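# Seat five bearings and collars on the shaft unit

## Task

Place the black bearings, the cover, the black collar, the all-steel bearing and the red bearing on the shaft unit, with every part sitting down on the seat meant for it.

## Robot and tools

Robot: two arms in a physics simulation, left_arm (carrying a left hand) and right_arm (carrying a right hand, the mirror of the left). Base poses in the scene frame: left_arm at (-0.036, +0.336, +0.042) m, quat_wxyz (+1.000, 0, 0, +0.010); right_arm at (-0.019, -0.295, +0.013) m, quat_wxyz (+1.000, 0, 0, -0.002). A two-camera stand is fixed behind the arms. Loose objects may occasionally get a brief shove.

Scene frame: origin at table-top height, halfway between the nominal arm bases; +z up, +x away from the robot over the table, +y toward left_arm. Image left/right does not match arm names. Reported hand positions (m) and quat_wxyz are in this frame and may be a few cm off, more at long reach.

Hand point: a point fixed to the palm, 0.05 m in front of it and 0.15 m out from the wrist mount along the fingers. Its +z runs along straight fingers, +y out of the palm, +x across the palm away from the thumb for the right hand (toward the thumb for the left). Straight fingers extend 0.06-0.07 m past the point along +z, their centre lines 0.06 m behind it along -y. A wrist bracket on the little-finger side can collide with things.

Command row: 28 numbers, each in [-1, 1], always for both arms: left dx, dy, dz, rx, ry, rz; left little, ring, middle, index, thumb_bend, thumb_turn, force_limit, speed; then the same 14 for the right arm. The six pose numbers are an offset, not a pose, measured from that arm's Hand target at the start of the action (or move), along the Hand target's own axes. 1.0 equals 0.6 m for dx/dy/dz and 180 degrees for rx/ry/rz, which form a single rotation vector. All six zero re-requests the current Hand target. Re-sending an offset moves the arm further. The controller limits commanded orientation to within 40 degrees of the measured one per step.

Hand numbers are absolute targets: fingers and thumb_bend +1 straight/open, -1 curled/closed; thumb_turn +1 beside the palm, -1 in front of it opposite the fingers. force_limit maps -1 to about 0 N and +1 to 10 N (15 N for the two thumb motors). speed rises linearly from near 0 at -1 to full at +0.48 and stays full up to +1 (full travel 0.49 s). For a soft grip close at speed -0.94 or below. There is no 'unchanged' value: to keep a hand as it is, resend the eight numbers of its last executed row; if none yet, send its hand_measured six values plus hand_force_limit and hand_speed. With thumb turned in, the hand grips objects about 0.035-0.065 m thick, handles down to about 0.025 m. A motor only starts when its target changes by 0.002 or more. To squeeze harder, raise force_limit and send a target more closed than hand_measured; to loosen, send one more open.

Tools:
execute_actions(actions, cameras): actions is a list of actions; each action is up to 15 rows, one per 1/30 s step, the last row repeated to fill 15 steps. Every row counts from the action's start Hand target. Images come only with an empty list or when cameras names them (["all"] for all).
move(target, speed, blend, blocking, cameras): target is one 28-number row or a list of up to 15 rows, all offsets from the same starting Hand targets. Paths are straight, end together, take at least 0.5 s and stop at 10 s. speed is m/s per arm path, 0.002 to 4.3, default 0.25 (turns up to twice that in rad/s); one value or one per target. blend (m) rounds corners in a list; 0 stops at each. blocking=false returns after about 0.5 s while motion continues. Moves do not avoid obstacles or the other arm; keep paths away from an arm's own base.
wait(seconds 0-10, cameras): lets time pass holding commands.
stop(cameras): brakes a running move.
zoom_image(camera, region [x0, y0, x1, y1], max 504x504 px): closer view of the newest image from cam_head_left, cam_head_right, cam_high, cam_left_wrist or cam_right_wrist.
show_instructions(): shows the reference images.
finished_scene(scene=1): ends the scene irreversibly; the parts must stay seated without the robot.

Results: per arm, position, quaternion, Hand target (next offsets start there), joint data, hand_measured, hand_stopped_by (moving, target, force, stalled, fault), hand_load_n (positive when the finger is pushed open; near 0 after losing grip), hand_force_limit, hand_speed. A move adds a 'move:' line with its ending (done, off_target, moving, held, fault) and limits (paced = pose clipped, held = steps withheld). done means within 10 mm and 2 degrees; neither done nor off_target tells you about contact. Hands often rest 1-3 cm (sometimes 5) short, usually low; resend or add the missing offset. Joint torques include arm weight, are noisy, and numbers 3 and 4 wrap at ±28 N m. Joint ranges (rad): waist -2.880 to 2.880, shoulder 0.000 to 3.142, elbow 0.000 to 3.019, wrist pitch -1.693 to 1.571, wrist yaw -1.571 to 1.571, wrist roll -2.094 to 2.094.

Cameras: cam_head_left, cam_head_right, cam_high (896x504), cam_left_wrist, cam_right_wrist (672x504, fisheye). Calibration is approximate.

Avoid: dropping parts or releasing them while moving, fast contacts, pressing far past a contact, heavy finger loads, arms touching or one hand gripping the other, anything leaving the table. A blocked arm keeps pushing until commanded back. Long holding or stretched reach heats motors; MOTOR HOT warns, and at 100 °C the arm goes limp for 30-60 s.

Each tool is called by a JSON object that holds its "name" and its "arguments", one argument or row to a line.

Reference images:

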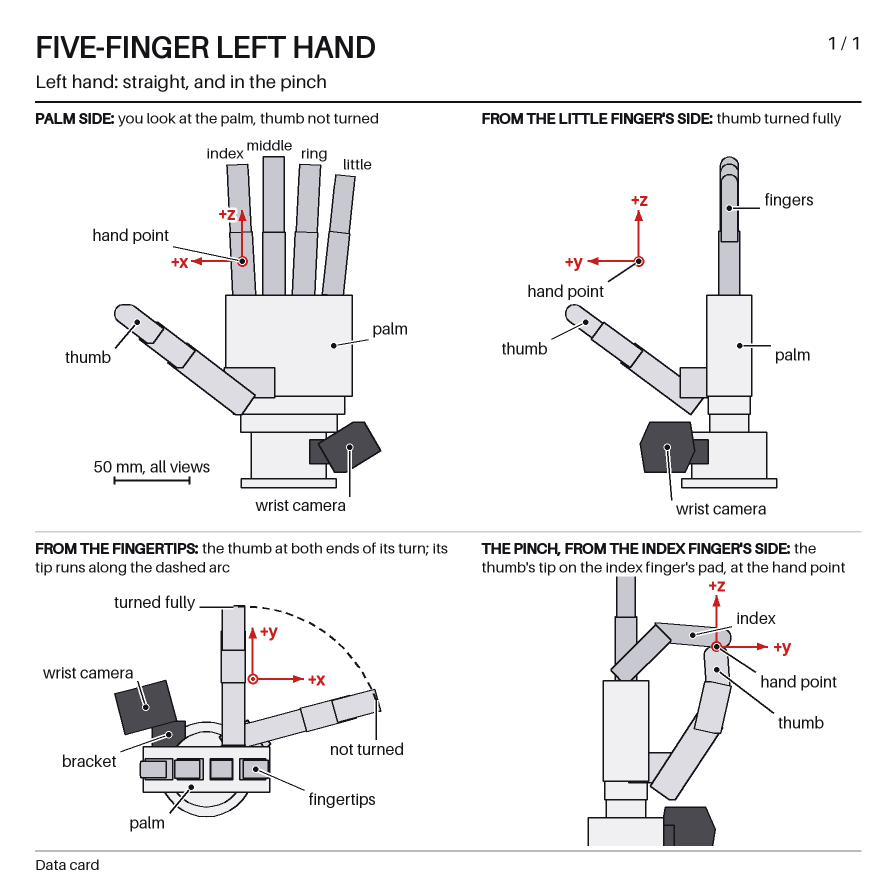

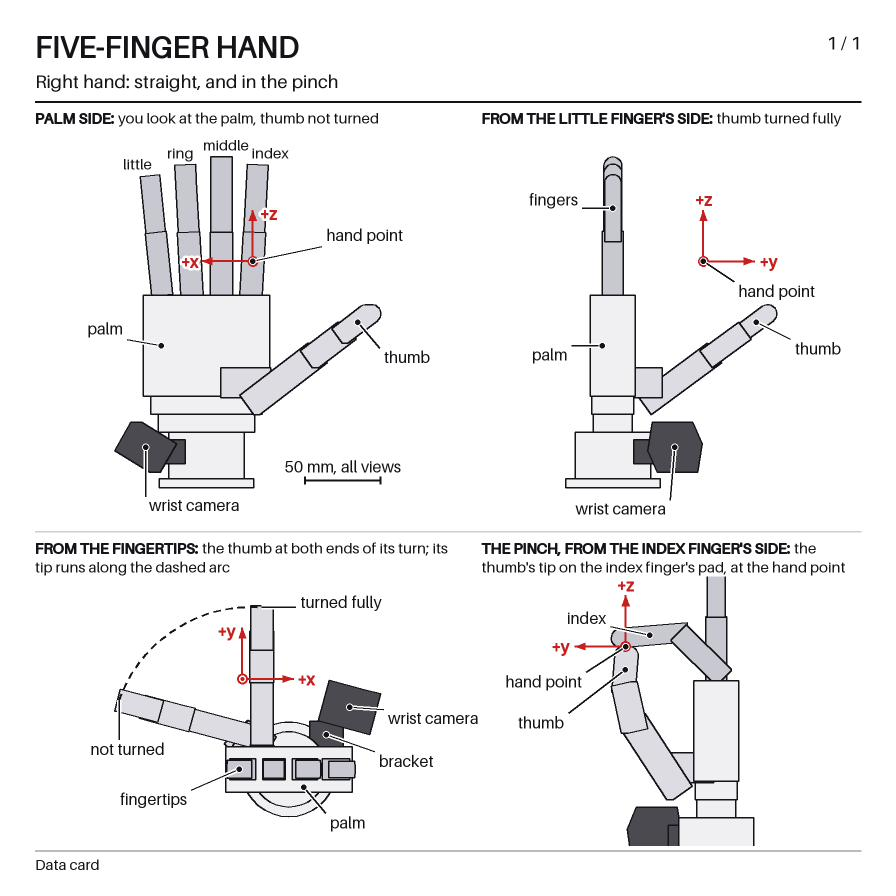

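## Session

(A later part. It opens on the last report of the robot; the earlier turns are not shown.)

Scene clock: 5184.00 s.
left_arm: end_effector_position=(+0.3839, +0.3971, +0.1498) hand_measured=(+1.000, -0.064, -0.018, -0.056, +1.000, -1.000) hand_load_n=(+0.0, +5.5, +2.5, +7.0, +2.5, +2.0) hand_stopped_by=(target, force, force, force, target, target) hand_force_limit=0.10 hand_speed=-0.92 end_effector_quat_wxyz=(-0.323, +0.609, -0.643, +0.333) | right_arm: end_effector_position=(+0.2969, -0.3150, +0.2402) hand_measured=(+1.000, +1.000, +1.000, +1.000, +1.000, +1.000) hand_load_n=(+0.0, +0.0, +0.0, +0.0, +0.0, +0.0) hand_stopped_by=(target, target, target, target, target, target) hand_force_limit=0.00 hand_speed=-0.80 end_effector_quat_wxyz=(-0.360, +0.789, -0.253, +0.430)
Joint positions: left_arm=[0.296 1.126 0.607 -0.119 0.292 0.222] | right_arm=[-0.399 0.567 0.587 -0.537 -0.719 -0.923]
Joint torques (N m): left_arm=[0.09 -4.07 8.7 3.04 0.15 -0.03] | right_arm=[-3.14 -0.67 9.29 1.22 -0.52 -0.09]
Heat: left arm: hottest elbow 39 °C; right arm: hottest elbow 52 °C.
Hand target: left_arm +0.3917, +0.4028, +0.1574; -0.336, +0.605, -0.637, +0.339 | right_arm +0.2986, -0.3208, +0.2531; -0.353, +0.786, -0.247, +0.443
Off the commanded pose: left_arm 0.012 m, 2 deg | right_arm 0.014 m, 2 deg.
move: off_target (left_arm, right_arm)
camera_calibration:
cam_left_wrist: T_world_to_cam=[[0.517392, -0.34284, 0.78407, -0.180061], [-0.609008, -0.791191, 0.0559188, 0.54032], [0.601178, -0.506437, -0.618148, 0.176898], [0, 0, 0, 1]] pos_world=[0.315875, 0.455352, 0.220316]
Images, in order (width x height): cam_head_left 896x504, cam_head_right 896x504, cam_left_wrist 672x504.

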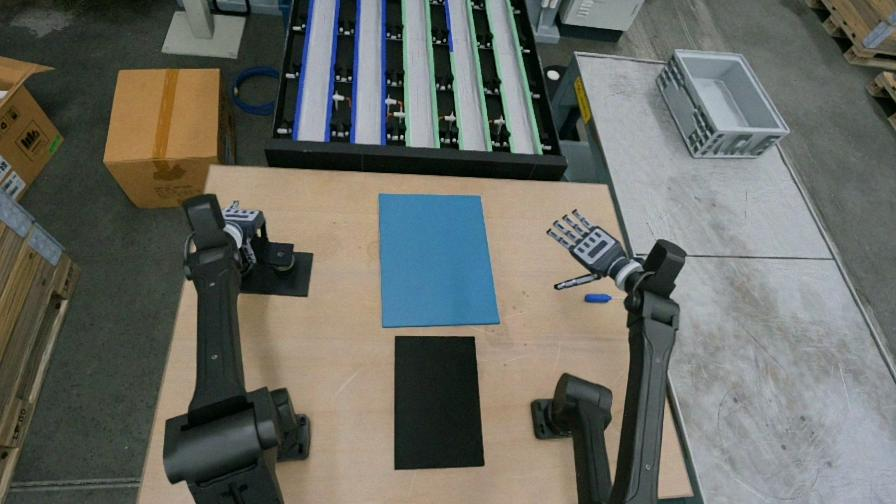

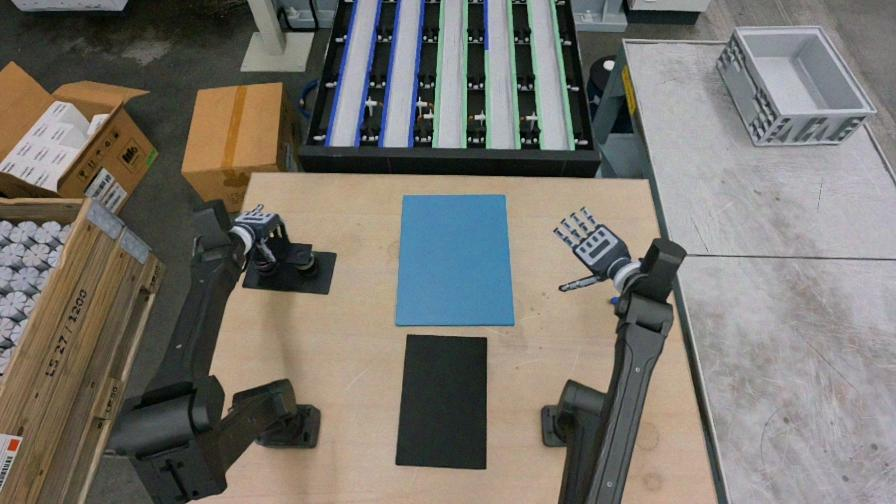

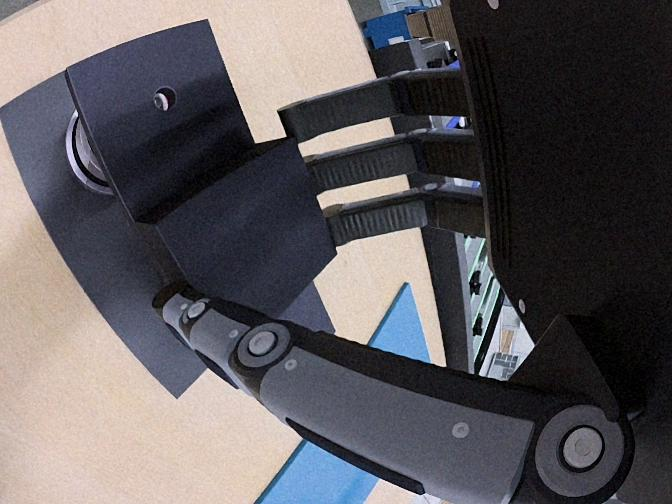

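{"name": "move", "arguments": {
  "target": [-0.0021,0.0070,0.0075,0,0,0,1,-0.3,-0.3,-0.3,1,-1,0.1,-0.92,0,0,0,0,0,0,1,1,1,1,1,1,0,-0.8],
  "speed": 0.03,
  "cameras": ["cam_left_wrist","cam_head_left","cam_head_right"]
}}

{"name": "zoom_image", "arguments": {
  "camera": "cam_left_wrist",
  "region": [130, 60, 220, 150]
}}

{"name": "zoom_image", "arguments": {
  "camera": "cam_head_left",
  "region": [260, 235, 310, 280]
}}

Scene clock: 5206.40 s.
left_arm: end_effector_position=(+0.3858, +0.3979, +0.1444) hand_measured=(+1.000, -0.064, -0.018, -0.056, +1.000, -1.000) hand_load_n=(+0.0, +6.0, +2.5, +7.0, +2.5, +2.0) hand_stopped_by=(target, force, force, force, target, target) hand_force_limit=0.10 hand_speed=-0.92 end_effector_quat_wxyz=(-0.323, +0.609, -0.643, +0.333) | right_arm: end_effector_position=(+0.2969, -0.3150, +0.2402) hand_measured=(+1.000, +1.000, +1.000, +1.000, +1.000, +1.000) hand_load_n=(+0.0, +0.0, +0.0, +0.0, +0.0, +0.0) hand_stopped_by=(target, target, target, target, target, target) hand_force_limit=0.00 hand_speed=-0.80 end_effector_quat_wxyz=(-0.360, +0.789, -0.253, +0.430)
Joint positions: left_arm=[0.297 1.142 0.602 -0.097 0.294 0.222] | right_arm=[-0.399 0.567 0.587 -0.537 -0.719 -0.923]
Joint torques (N m): left_arm=[0.09 -4.19 8.57 2.99 0.16 -0.01] | right_arm=[-2.9 -0.85 9.35 1.35 -0.53 -0.11]
Heat: left arm: hottest elbow 40 °C; right arm: hottest elbow 52 °C.
Hand target: left_arm +0.3933, +0.4041, +0.1516; -0.336, +0.605, -0.637, +0.339 | right_arm +0.2986, -0.3208, +0.2531; -0.353, +0.786, -0.247, +0.443
Off the commanded pose: left_arm 0.012 m, 2 deg | right_arm 0.014 m, 2 deg.
move: off_target (left_arm, right_arm)
camera_calibration:
cam_left_wrist: T_world_to_cam=[[0.516429, -0.342396, 0.784899, -0.176532], [-0.609379, -0.790904, 0.0559286, 0.542403], [0.60163, -0.507184, -0.617095, 0.172733], [0, 0, 0, 1]] pos_world=[0.317774, 0.456152, 0.214816]
Images, in order (width x height): cam_head_left 896x504, cam_head_right 896x504, cam_left_wrist 672x504.

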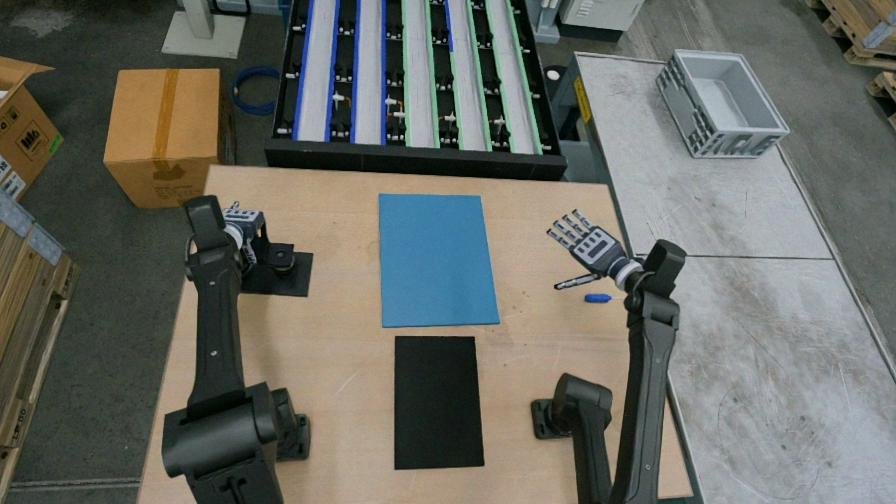

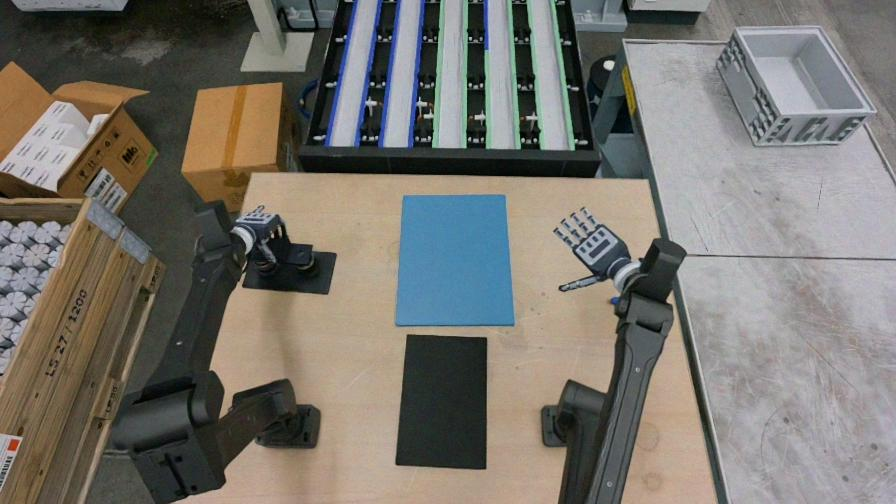

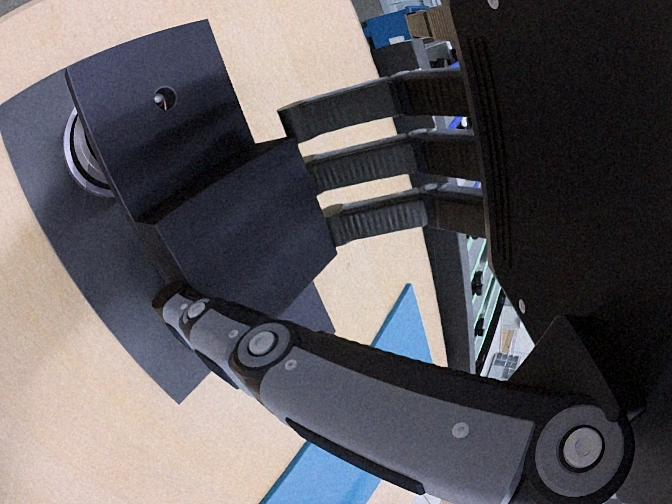

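Scaled by 5.600 from the camera's 672x504 image, which has a finer 960x720 frame.

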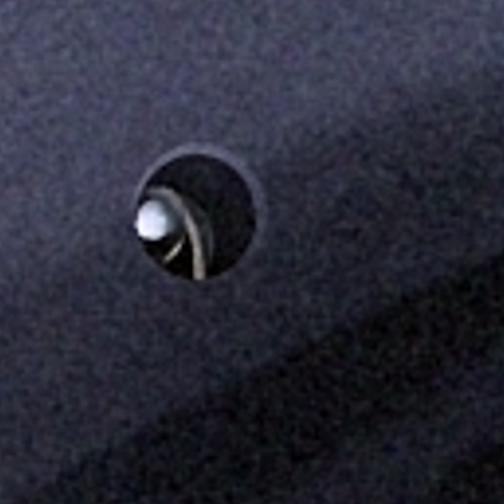

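Scaled by 10.080 from the camera's 896x504 image, which has a finer 1280x720 frame.

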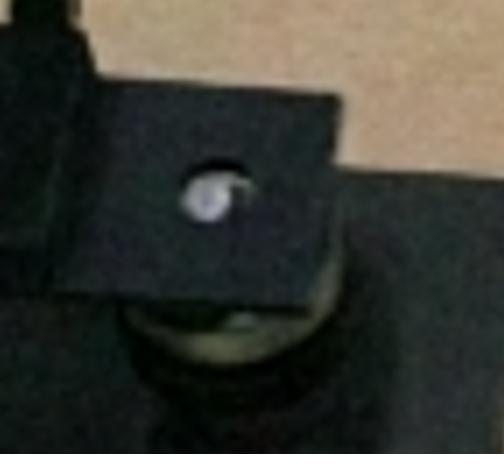

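{"name": "zoom_image", "arguments": {
  "camera": "cam_head_left",
  "region": [272, 246, 292, 266]
}}

{"name": "zoom_image", "arguments": {
  "camera": "cam_head_right",
  "region": [285, 240, 315, 270]
}}

Scaled by 25.200 from the camera's 896x504 image, which has a finer 1280x720 frame.

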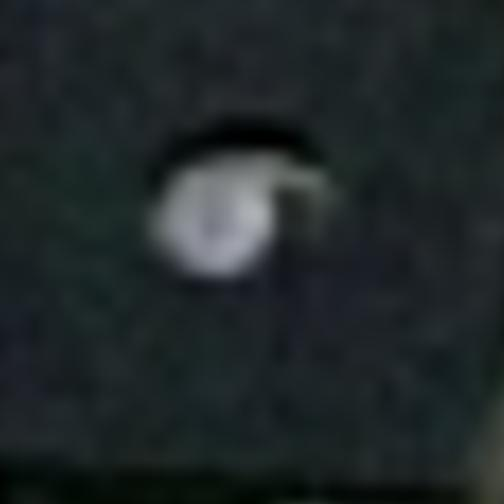

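Scaled by 16.800 from the camera's 896x504 image, which has a finer 1280x720 frame.

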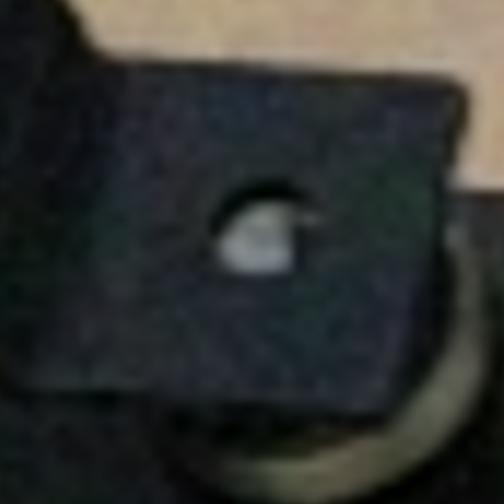

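{"name": "move", "arguments": {
  "target": [-0.0025,0.0052,0.0043,0,0,0,1,-0.3,-0.3,-0.3,1,-1,0.1,-0.92,0,0,0,0,0,0,1,1,1,1,1,1,0,-0.8],
  "speed": 0.02,
  "cameras": ["cam_left_wrist","cam_head_left","cam_head_right"]
}}

{"name": "zoom_image", "arguments": {
  "camera": "cam_left_wrist",
  "region": [130, 60, 220, 150]
}}

{"name": "zoom_image", "arguments": {
  "camera": "cam_head_left",
  "region": [272, 246, 292, 266]
}}

{"name": "zoom_image", "arguments": {
  "camera": "cam_head_right",
  "region": [290, 245, 310, 265]
}}

Scene clock: 5277.67 s.
left_arm: end_effector_position=(+0.3873, +0.3994, +0.1431) hand_measured=(+1.000, -0.064, -0.018, -0.056, +1.000, -1.000) hand_load_n=(+0.0, +6.5, +2.5, +6.5, +2.5, +1.0) hand_stopped_by=(target, force, force, force, target, target) hand_force_limit=0.10 hand_speed=-0.92 end_effector_quat_wxyz=(-0.324, +0.609, -0.642, +0.335) | right_arm: end_effector_position=(+0.2969, -0.3150, +0.2402) hand_measured=(+1.000, +1.000, +1.000, +1.000, +1.000, +1.000) hand_load_n=(+0.0, +0.0, +0.0, +0.0, +0.0, +0.0) hand_stopped_by=(target, target, target, target, target, target) hand_force_limit=0.00 hand_speed=-0.80 end_effector_quat_wxyz=(-0.360, +0.789, -0.253, +0.430)
Joint positions: left_arm=[0.302 1.15 0.6 -0.083 0.3 0.222] | right_arm=[-0.399 0.567 0.587 -0.537 -0.719 -0.923]
Joint torques (N m): left_arm=[0.09 -3.84 8.32 3.17 0.11 0.02] | right_arm=[-2.84 -0.73 9.26 1.29 -0.51 -0.11]
Heat: left arm: hottest elbow 38 °C; right arm: hottest elbow 52 °C.
Hand target: left_arm +0.3938, +0.4056, +0.1476; -0.336, +0.605, -0.637, +0.340 | right_arm +0.2986, -0.3208, +0.2531; -0.353, +0.786, -0.247, +0.443
Off the commanded pose: left_arm 0.010 m, 2 deg | right_arm 0.014 m, 2 deg.
move: off_target (right_arm)
camera_calibration:
cam_left_wrist: T_world_to_cam=[[0.512618, -0.340861, 0.788059, -0.175301], [-0.609382, -0.791018, 0.0542508, 0.544849], [0.604877, -0.508039, -0.613205, 0.170302], [0, 0, 0, 1]] pos_world=[0.318872, 0.457753, 0.213019]
Images, in order (width x height): cam_head_left 896x504, cam_head_right 896x504, cam_left_wrist 672x504.

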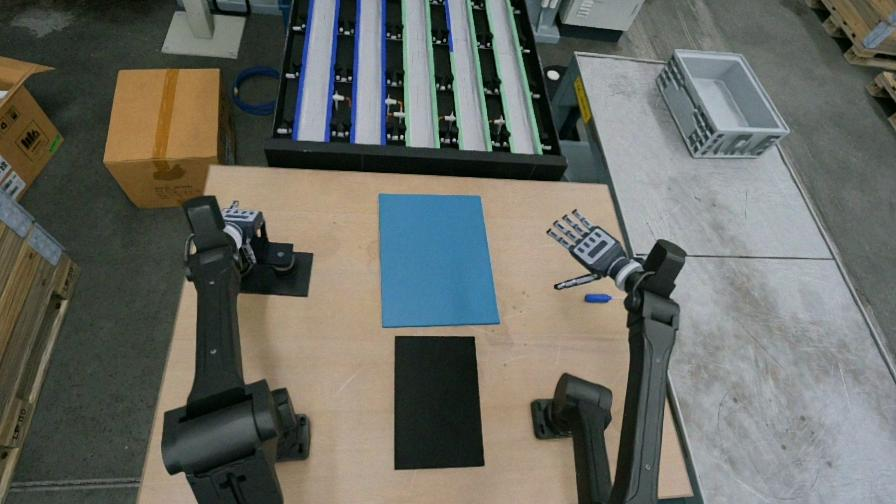

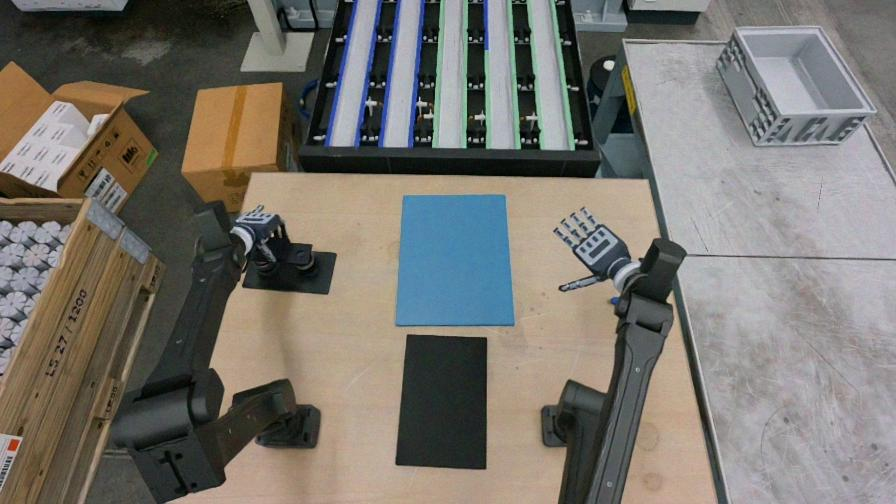

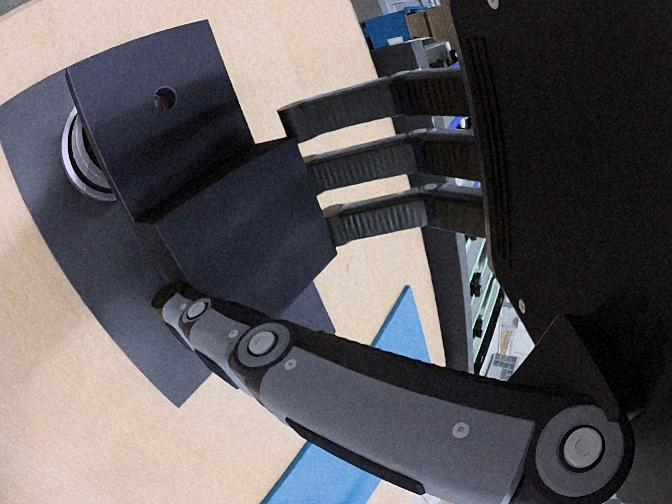

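Scaled by 5.600 from the camera's 672x504 image, which has a finer 960x720 frame.

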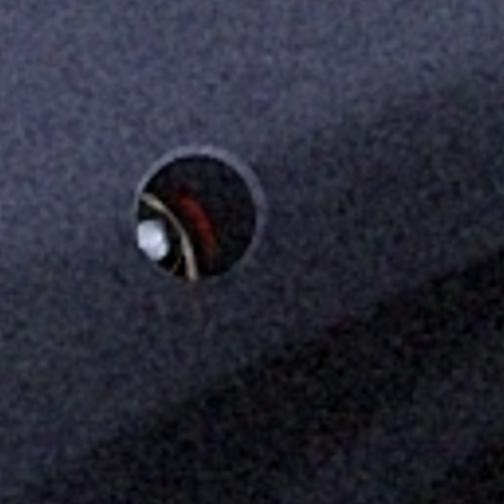

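Scaled by 25.200 from the camera's 896x504 image, which has a finer 1280x720 frame.

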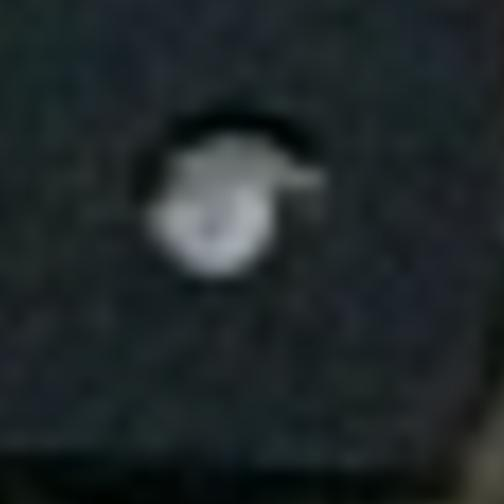

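Scaled by 25.200 from the camera's 896x504 image, which has a finer 1280x720 frame.

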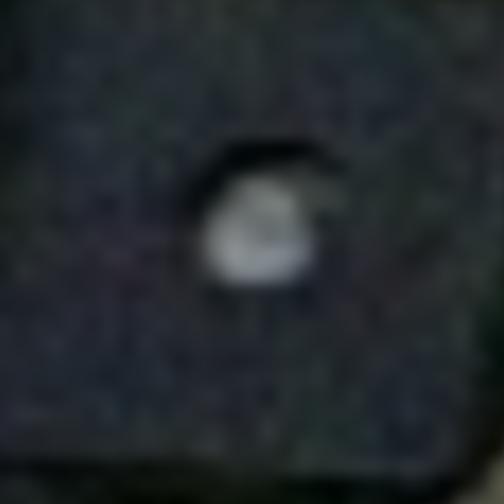

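{"name": "move", "arguments": {
  "target": [
    [0,-0.0056,-0.0036,0,0,0,1,-0.3,-0.3,-0.3,1,-1,0.1,-0.92,0,0,0,0,0,0,1,1,1,1,1,1,0,-0.8],
    [-0.0028,-0.0056,-0.0036,0,0,0,1,-0.3,-0.3,-0.3,1,-1,0.1,-0.92,0,0,0,0,0,0,1,1,1,1,1,1,0,-0.8],
    [-0.0028,0.0042,0.0027,0,0,0,1,-0.3,-0.3,-0.3,1,-1,0.1,-0.92,0,0,0,0,0,0,1,1,1,1,1,1,0,-0.8]
  ],
  "speed": 0.02,
  "cameras": ["cam_left_wrist","cam_head_left","cam_head_right"]
}}

{"name": "zoom_image", "arguments": {
  "camera": "cam_left_wrist",
  "region": [130, 60, 220, 150]
}}

{"name": "zoom_image", "arguments": {
  "camera": "cam_head_left",
  "region": [272, 246, 292, 266]
}}

Scene clock: 5334.40 s.
left_arm: end_effector_position=(+0.3873, +0.4003, +0.1422) hand_measured=(+1.000, -0.064, -0.018, -0.056, +1.000, -1.000) hand_load_n=(+0.0, +6.5, +2.0, +5.5, +2.5, +0.0) hand_stopped_by=(target, force, force, force, target, target) hand_force_limit=0.10 hand_speed=-0.92 end_effector_quat_wxyz=(-0.323, +0.609, -0.641, +0.337) | right_arm: end_effector_position=(+0.2969, -0.3150, +0.2402) hand_measured=(+1.000, +1.000, +1.000, +1.000, +1.000, +1.000) hand_load_n=(+0.0, +0.0, +0.0, +0.0, +0.0, +0.0) hand_stopped_by=(target, target, target, target, target, target) hand_force_limit=0.00 hand_speed=-0.80 end_effector_quat_wxyz=(-0.360, +0.789, -0.253, +0.430)
Joint positions: left_arm=[0.307 1.153 0.598 -0.078 0.307 0.222] | right_arm=[-0.399 0.567 0.587 -0.537 -0.719 -0.923]
Joint torques (N m): left_arm=[0.09 -3.6 8.17 3.26 -0.02 0.05] | right_arm=[-2.9 -0.85 9.25 1.22 -0.53 -0.13]
Heat: left arm: hottest elbow 39 °C; right arm: hottest elbow 52 °C.
Hand target: left_arm +0.3938, +0.4074, +0.1444; -0.336, +0.606, -0.637, +0.339 | right_arm +0.2986, -0.3208, +0.2531; -0.353, +0.786, -0.247, +0.443
Off the commanded pose: left_arm 0.010 m, 2 deg | right_arm 0.014 m, 2 deg.
move: off_target (right_arm)
camera_calibration:
cam_left_wrist: T_world_to_cam=[[0.510717, -0.338172, 0.790448, -0.174997], [-0.60994, -0.790473, 0.055906, 0.545459], [0.605922, -0.510678, -0.609973, 0.170484], [0, 0, 0, 1]] pos_world=[0.318771, 0.459054, 0.211822]
Images, in order (width x height): cam_head_left 896x504, cam_head_right 896x504, cam_left_wrist 672x504.

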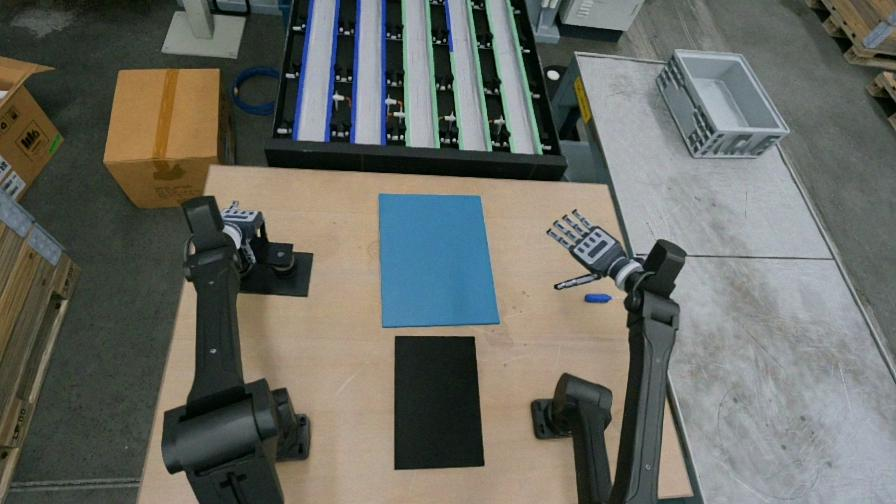

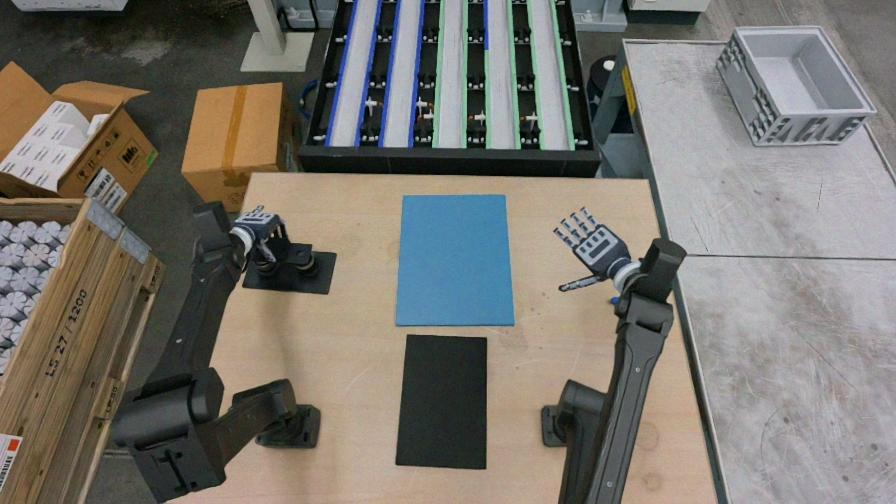

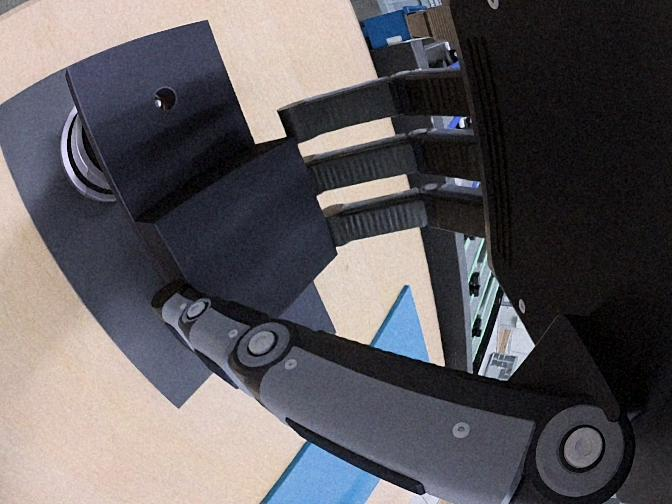

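Scaled by 5.600 from the camera's 672x504 image, which has a finer 960x720 frame.

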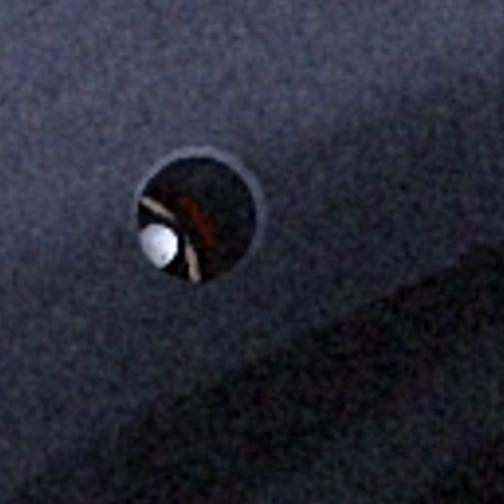

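Scaled by 25.200 from the camera's 896x504 image, which has a finer 1280x720 frame.

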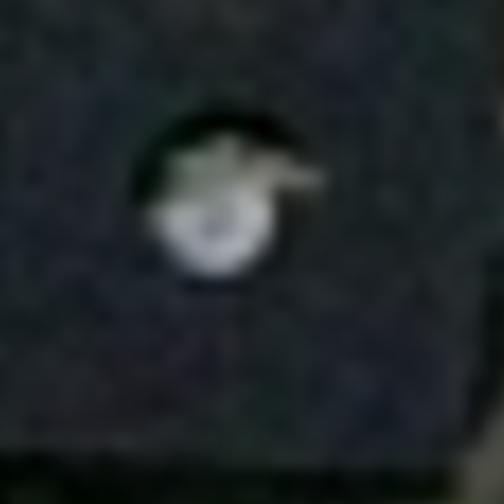

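{"name": "move", "arguments": {
  "target": [
    [0,0.0056,0.0036,0.008,0,0,1,-0.3,-0.3,-0.3,1,-1,0.1,-0.92,0,0,0,0,0,0,1,1,1,1,1,1,0,-0.8],
    [0,0.0056,0.0036,-0.008,0,0,1,-0.3,-0.3,-0.3,1,-1,0.1,-0.92,0,0,0,0,0,0,1,1,1,1,1,1,0,-0.8],
    [0,0.0056,0.0036,0,-0.0046,-0.0032,1,-0.3,-0.3,-0.3,1,-1,0.1,-0.92,0,0,0,0,0,0,1,1,1,1,1,1,0,-0.8],
    [0,0.0056,0.0036,0,0.0046,0.0032,1,-0.3,-0.3,-0.3,1,-1,0.1,-0.92,0,0,0,0,0,0,1,1,1,1,1,1,0,-0.8],
    [0,0.0056,0.0036,0,0,0,1,-0.3,-0.3,-0.3,1,-1,0.1,-0.92,0,0,0,0,0,0,1,1,1,1,1,1,0,-0.8]
  ],
  "speed": 0.04,
  "cameras": ["cam_left_wrist","cam_head_left","cam_high"]
}}

{"name": "zoom_image", "arguments": {
  "camera": "cam_left_wrist",
  "region": [130, 60, 220, 150]
}}

{"name": "zoom_image", "arguments": {
  "camera": "cam_head_left",
  "region": [272, 246, 292, 266]
}}

Scene clock: 5381.93 s.
left_arm: end_effector_position=(+0.3859, +0.4020, +0.1368) hand_measured=(+1.000, -0.064, -0.018, -0.056, +1.000, -1.000) hand_load_n=(+0.0, +3.0, +2.0, +7.5, +2.5, +4.0) hand_stopped_by=(target, force, force, force, target, target) hand_force_limit=0.10 hand_speed=-0.92 end_effector_quat_wxyz=(-0.328, +0.605, -0.641, +0.339) | right_arm: end_effector_position=(+0.2969, -0.3150, +0.2402) hand_measured=(+1.000, +1.000, +1.000, +1.000, +1.000, +1.000) hand_load_n=(+0.0, +0.0, +0.0, +0.0, +0.0, +0.0) hand_stopped_by=(target, target, target, target, target, target) hand_force_limit=0.00 hand_speed=-0.80 end_effector_quat_wxyz=(-0.360, +0.789, -0.253, +0.430)
Joint positions: left_arm=[0.313 1.158 0.58 -0.045 0.312 0.229] | right_arm=[-0.399 0.567 0.587 -0.537 -0.719 -0.923]
Joint torques (N m): left_arm=[-0.38 -3.31 8.99 2.56 -0.16 -0.03] | right_arm=[-2.96 -0.79 9.22 1.31 -0.51 -0.11]
Heat: left arm: hottest elbow 37 °C; right arm: hottest elbow 52 °C.
Hand target: left_arm +0.3938, +0.4073, +0.1406; -0.336, +0.605, -0.637, +0.340 | right_arm +0.2986, -0.3208, +0.2531; -0.353, +0.786, -0.247, +0.443
Off the commanded pose: left_arm 0.010 m, 1 deg | right_arm 0.014 m, 2 deg.
move: off_target (right_arm)
camera_calibration:
cam_left_wrist: T_world_to_cam=[[0.501813, -0.344137, 0.79357, -0.16399], [-0.612217, -0.78942, 0.0447968, 0.548189], [0.611044, -0.508316, -0.606828, 0.165516], [0, 0, 0, 1]] pos_world=[0.316765, 0.460451, 0.206021]
Images, in order (width x height): cam_head_left 896x504, cam_high 896x504, cam_left_wrist 672x504.

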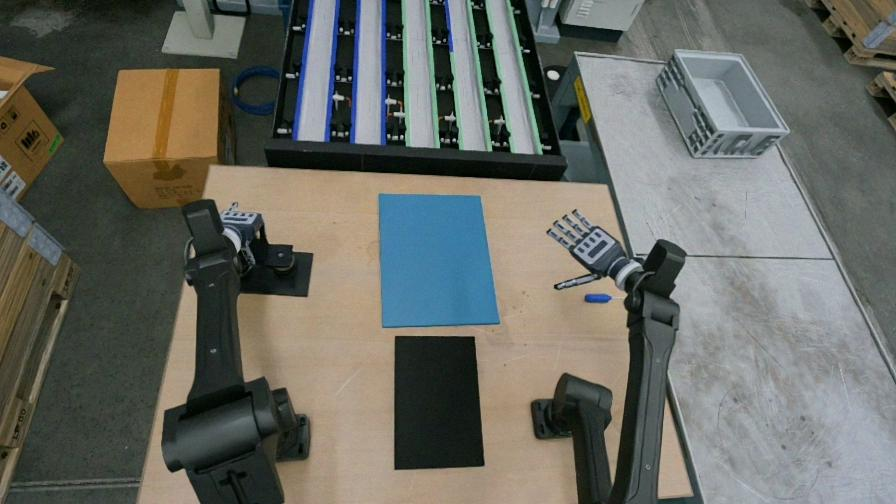

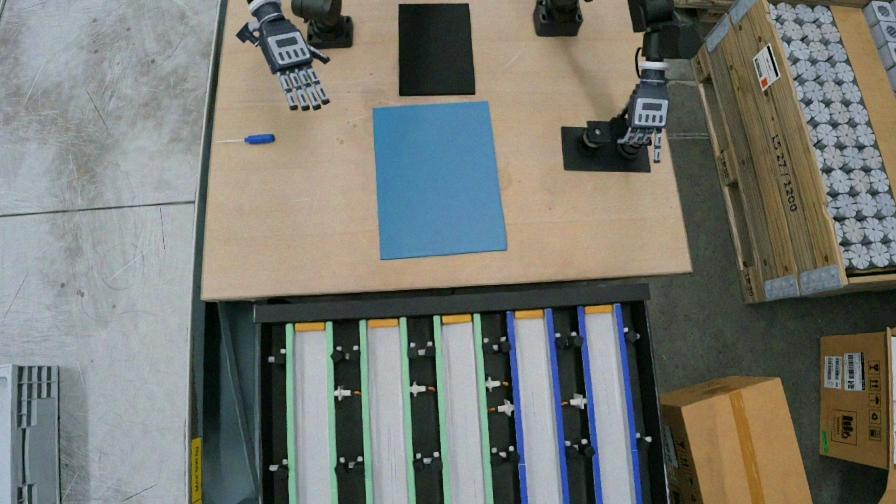

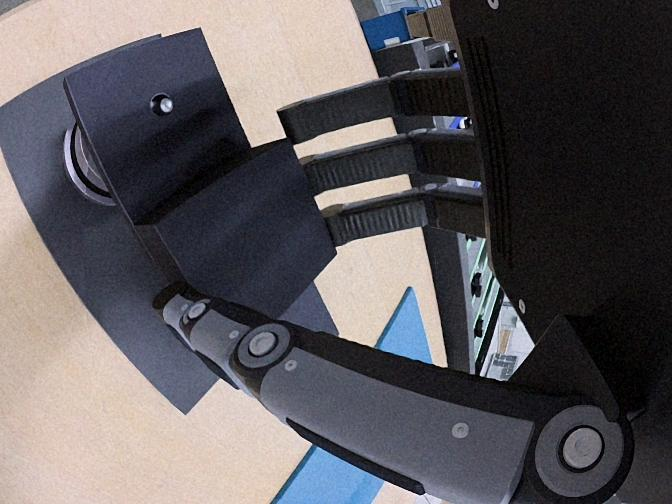

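Scaled by 5.600 from the camera's 672x504 image, which has a finer 960x720 frame.

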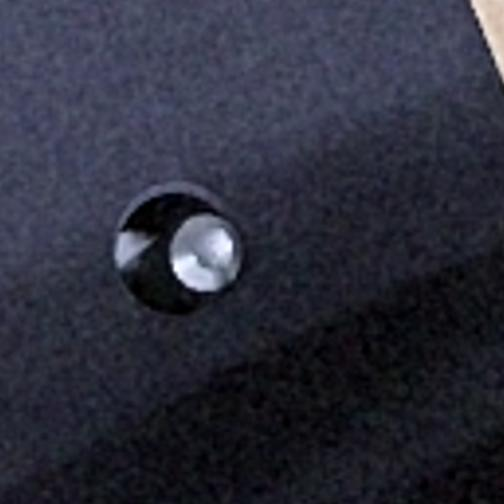

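Scaled by 25.200 from the camera's 896x504 image, which has a finer 1280x720 frame.

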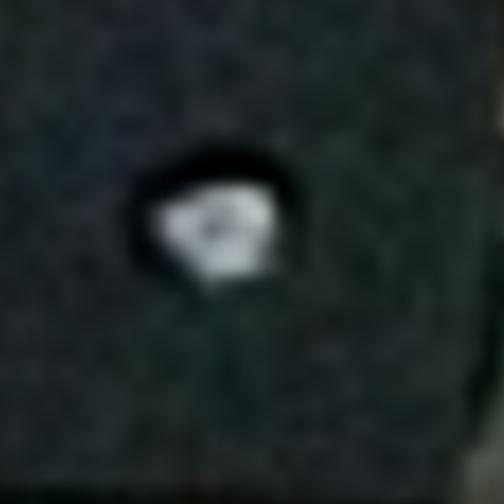

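{"name": "move", "arguments": {
  "target": [
    [0,0.0070,0.0046,0.008,0,0,1,-0.3,-0.3,-0.3,1,-1,0.1,-0.92,0,0,0,0,0,0,1,1,1,1,1,1,0,-0.8],
    [0,0.0070,0.0046,-0.008,0,0,1,-0.3,-0.3,-0.3,1,-1,0.1,-0.92,0,0,0,0,0,0,1,1,1,1,1,1,0,-0.8],
    [0,0.0070,0.0046,0,-0.0046,-0.0032,1,-0.3,-0.3,-0.3,1,-1,0.1,-0.92,0,0,0,0,0,0,1,1,1,1,1,1,0,-0.8],
    [0,0.0070,0.0046,0,0.0046,0.0032,1,-0.3,-0.3,-0.3,1,-1,0.1,-0.92,0,0,0,0,0,0,1,1,1,1,1,1,0,-0.8],
    [0,0.0070,0.0046,0,0,0,1,-0.3,-0.3,-0.3,1,-1,0.1,-0.92,0,0,0,0,0,0,1,1,1,1,1,1,0,-0.8]
  ],
  "speed": 0.04,
  "cameras": ["cam_left_wrist","cam_head_left","cam_high"]
}}

{"name": "zoom_image", "arguments": {
  "camera": "cam_left_wrist",
  "region": [30, 10, 350, 330]
}}

{"name": "zoom_image", "arguments": {
  "camera": "cam_head_left",
  "region": [250, 235, 310, 285]
}}

Scene clock: 5398.87 s.
left_arm: end_effector_position=(+0.3865, +0.4012, +0.1346) hand_measured=(+1.000, -0.064, -0.018, -0.056, +1.000, -1.000) hand_load_n=(+0.0, +4.0, +2.0, +6.5, +2.0, +3.0) hand_stopped_by=(target, force, force, force, target, target) hand_force_limit=0.10 hand_speed=-0.92 end_effector_quat_wxyz=(-0.329, +0.603, -0.641, +0.342) | right_arm: end_effector_position=(+0.2969, -0.3150, +0.2402) hand_measured=(+1.000, +1.000, +1.000, +1.000, +1.000, +1.000) hand_load_n=(+0.0, +0.0, +0.0, +0.0, +0.0, +0.0) hand_stopped_by=(target, target, target, target, target, target) hand_force_limit=0.00 hand_speed=-0.80 end_effector_quat_wxyz=(-0.360, +0.789, -0.253, +0.430)
Joint positions: left_arm=[0.313 1.163 0.573 -0.026 0.318 0.229] | right_arm=[-0.399 0.567 0.587 -0.537 -0.719 -0.923]
Joint torques (N m): left_arm=[-0.32 -2.96 8.91 2.59 -0.34 -0.04] | right_arm=[-2.78 -0.85 9.25 1.25 -0.52 -0.13]
Heat: left arm: hottest elbow 37 °C; right arm: hottest elbow 52 °C.
Hand target: left_arm +0.3939, +0.4075, +0.1355; -0.336, +0.605, -0.637, +0.339 | right_arm +0.2986, -0.3208, +0.2531; -0.353, +0.786, -0.247, +0.443
Off the commanded pose: left_arm 0.010 m, 1 deg | right_arm 0.014 m, 2 deg.
move: off_target (right_arm)
camera_calibration:
cam_left_wrist: T_world_to_cam=[[0.494535, -0.345623, 0.797484, -0.160024], [-0.616173, -0.786531, 0.0412243, 0.548808], [0.612998, -0.511775, -0.601931, 0.16336], [0, 0, 0, 1]] pos_world=[0.317159, 0.45995, 0.203323]
Images, in order (width x height): cam_head_left 896x504, cam_high 896x504, cam_left_wrist 672x504.

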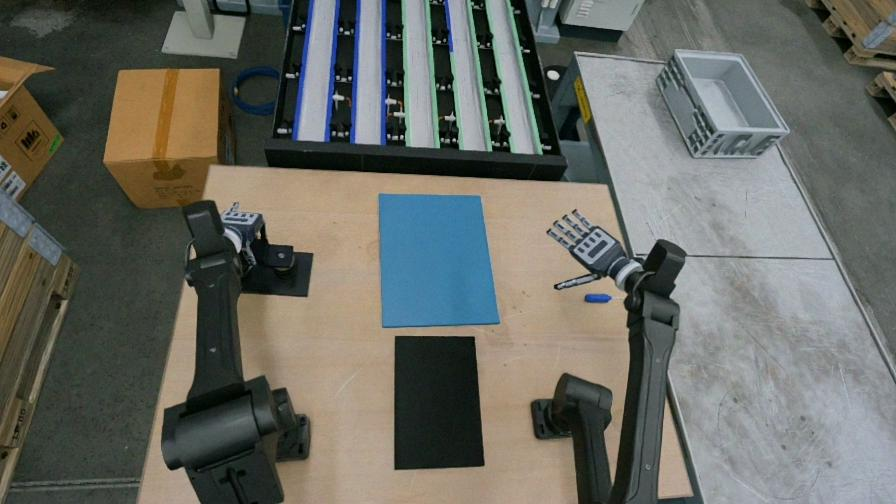

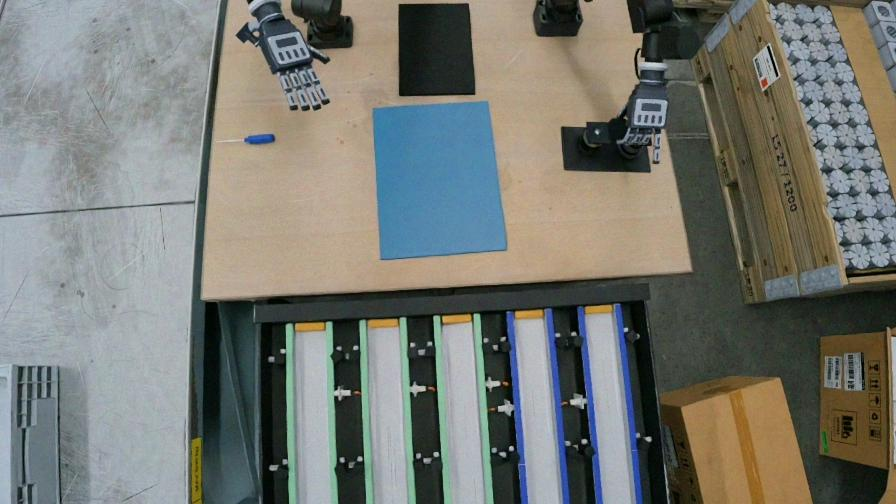

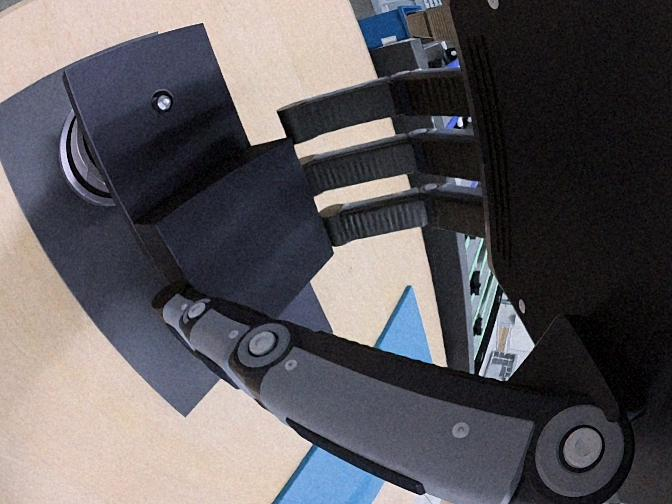

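Scaled by 1.575 from the camera's 672x504 image, which has a finer 960x720 frame.

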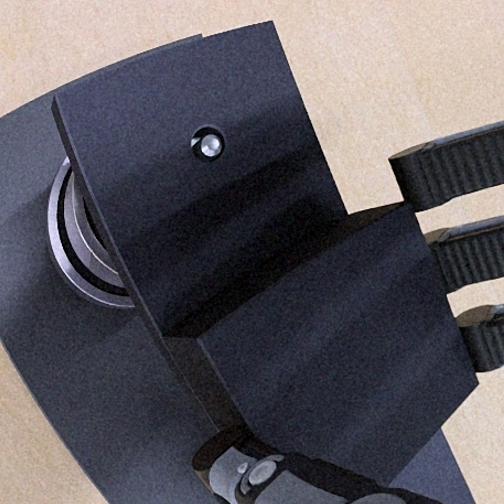

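Scaled by 8.400 from the camera's 896x504 image, which has a finer 1280x720 frame.

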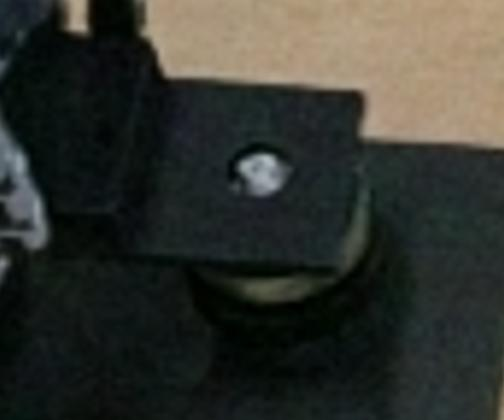

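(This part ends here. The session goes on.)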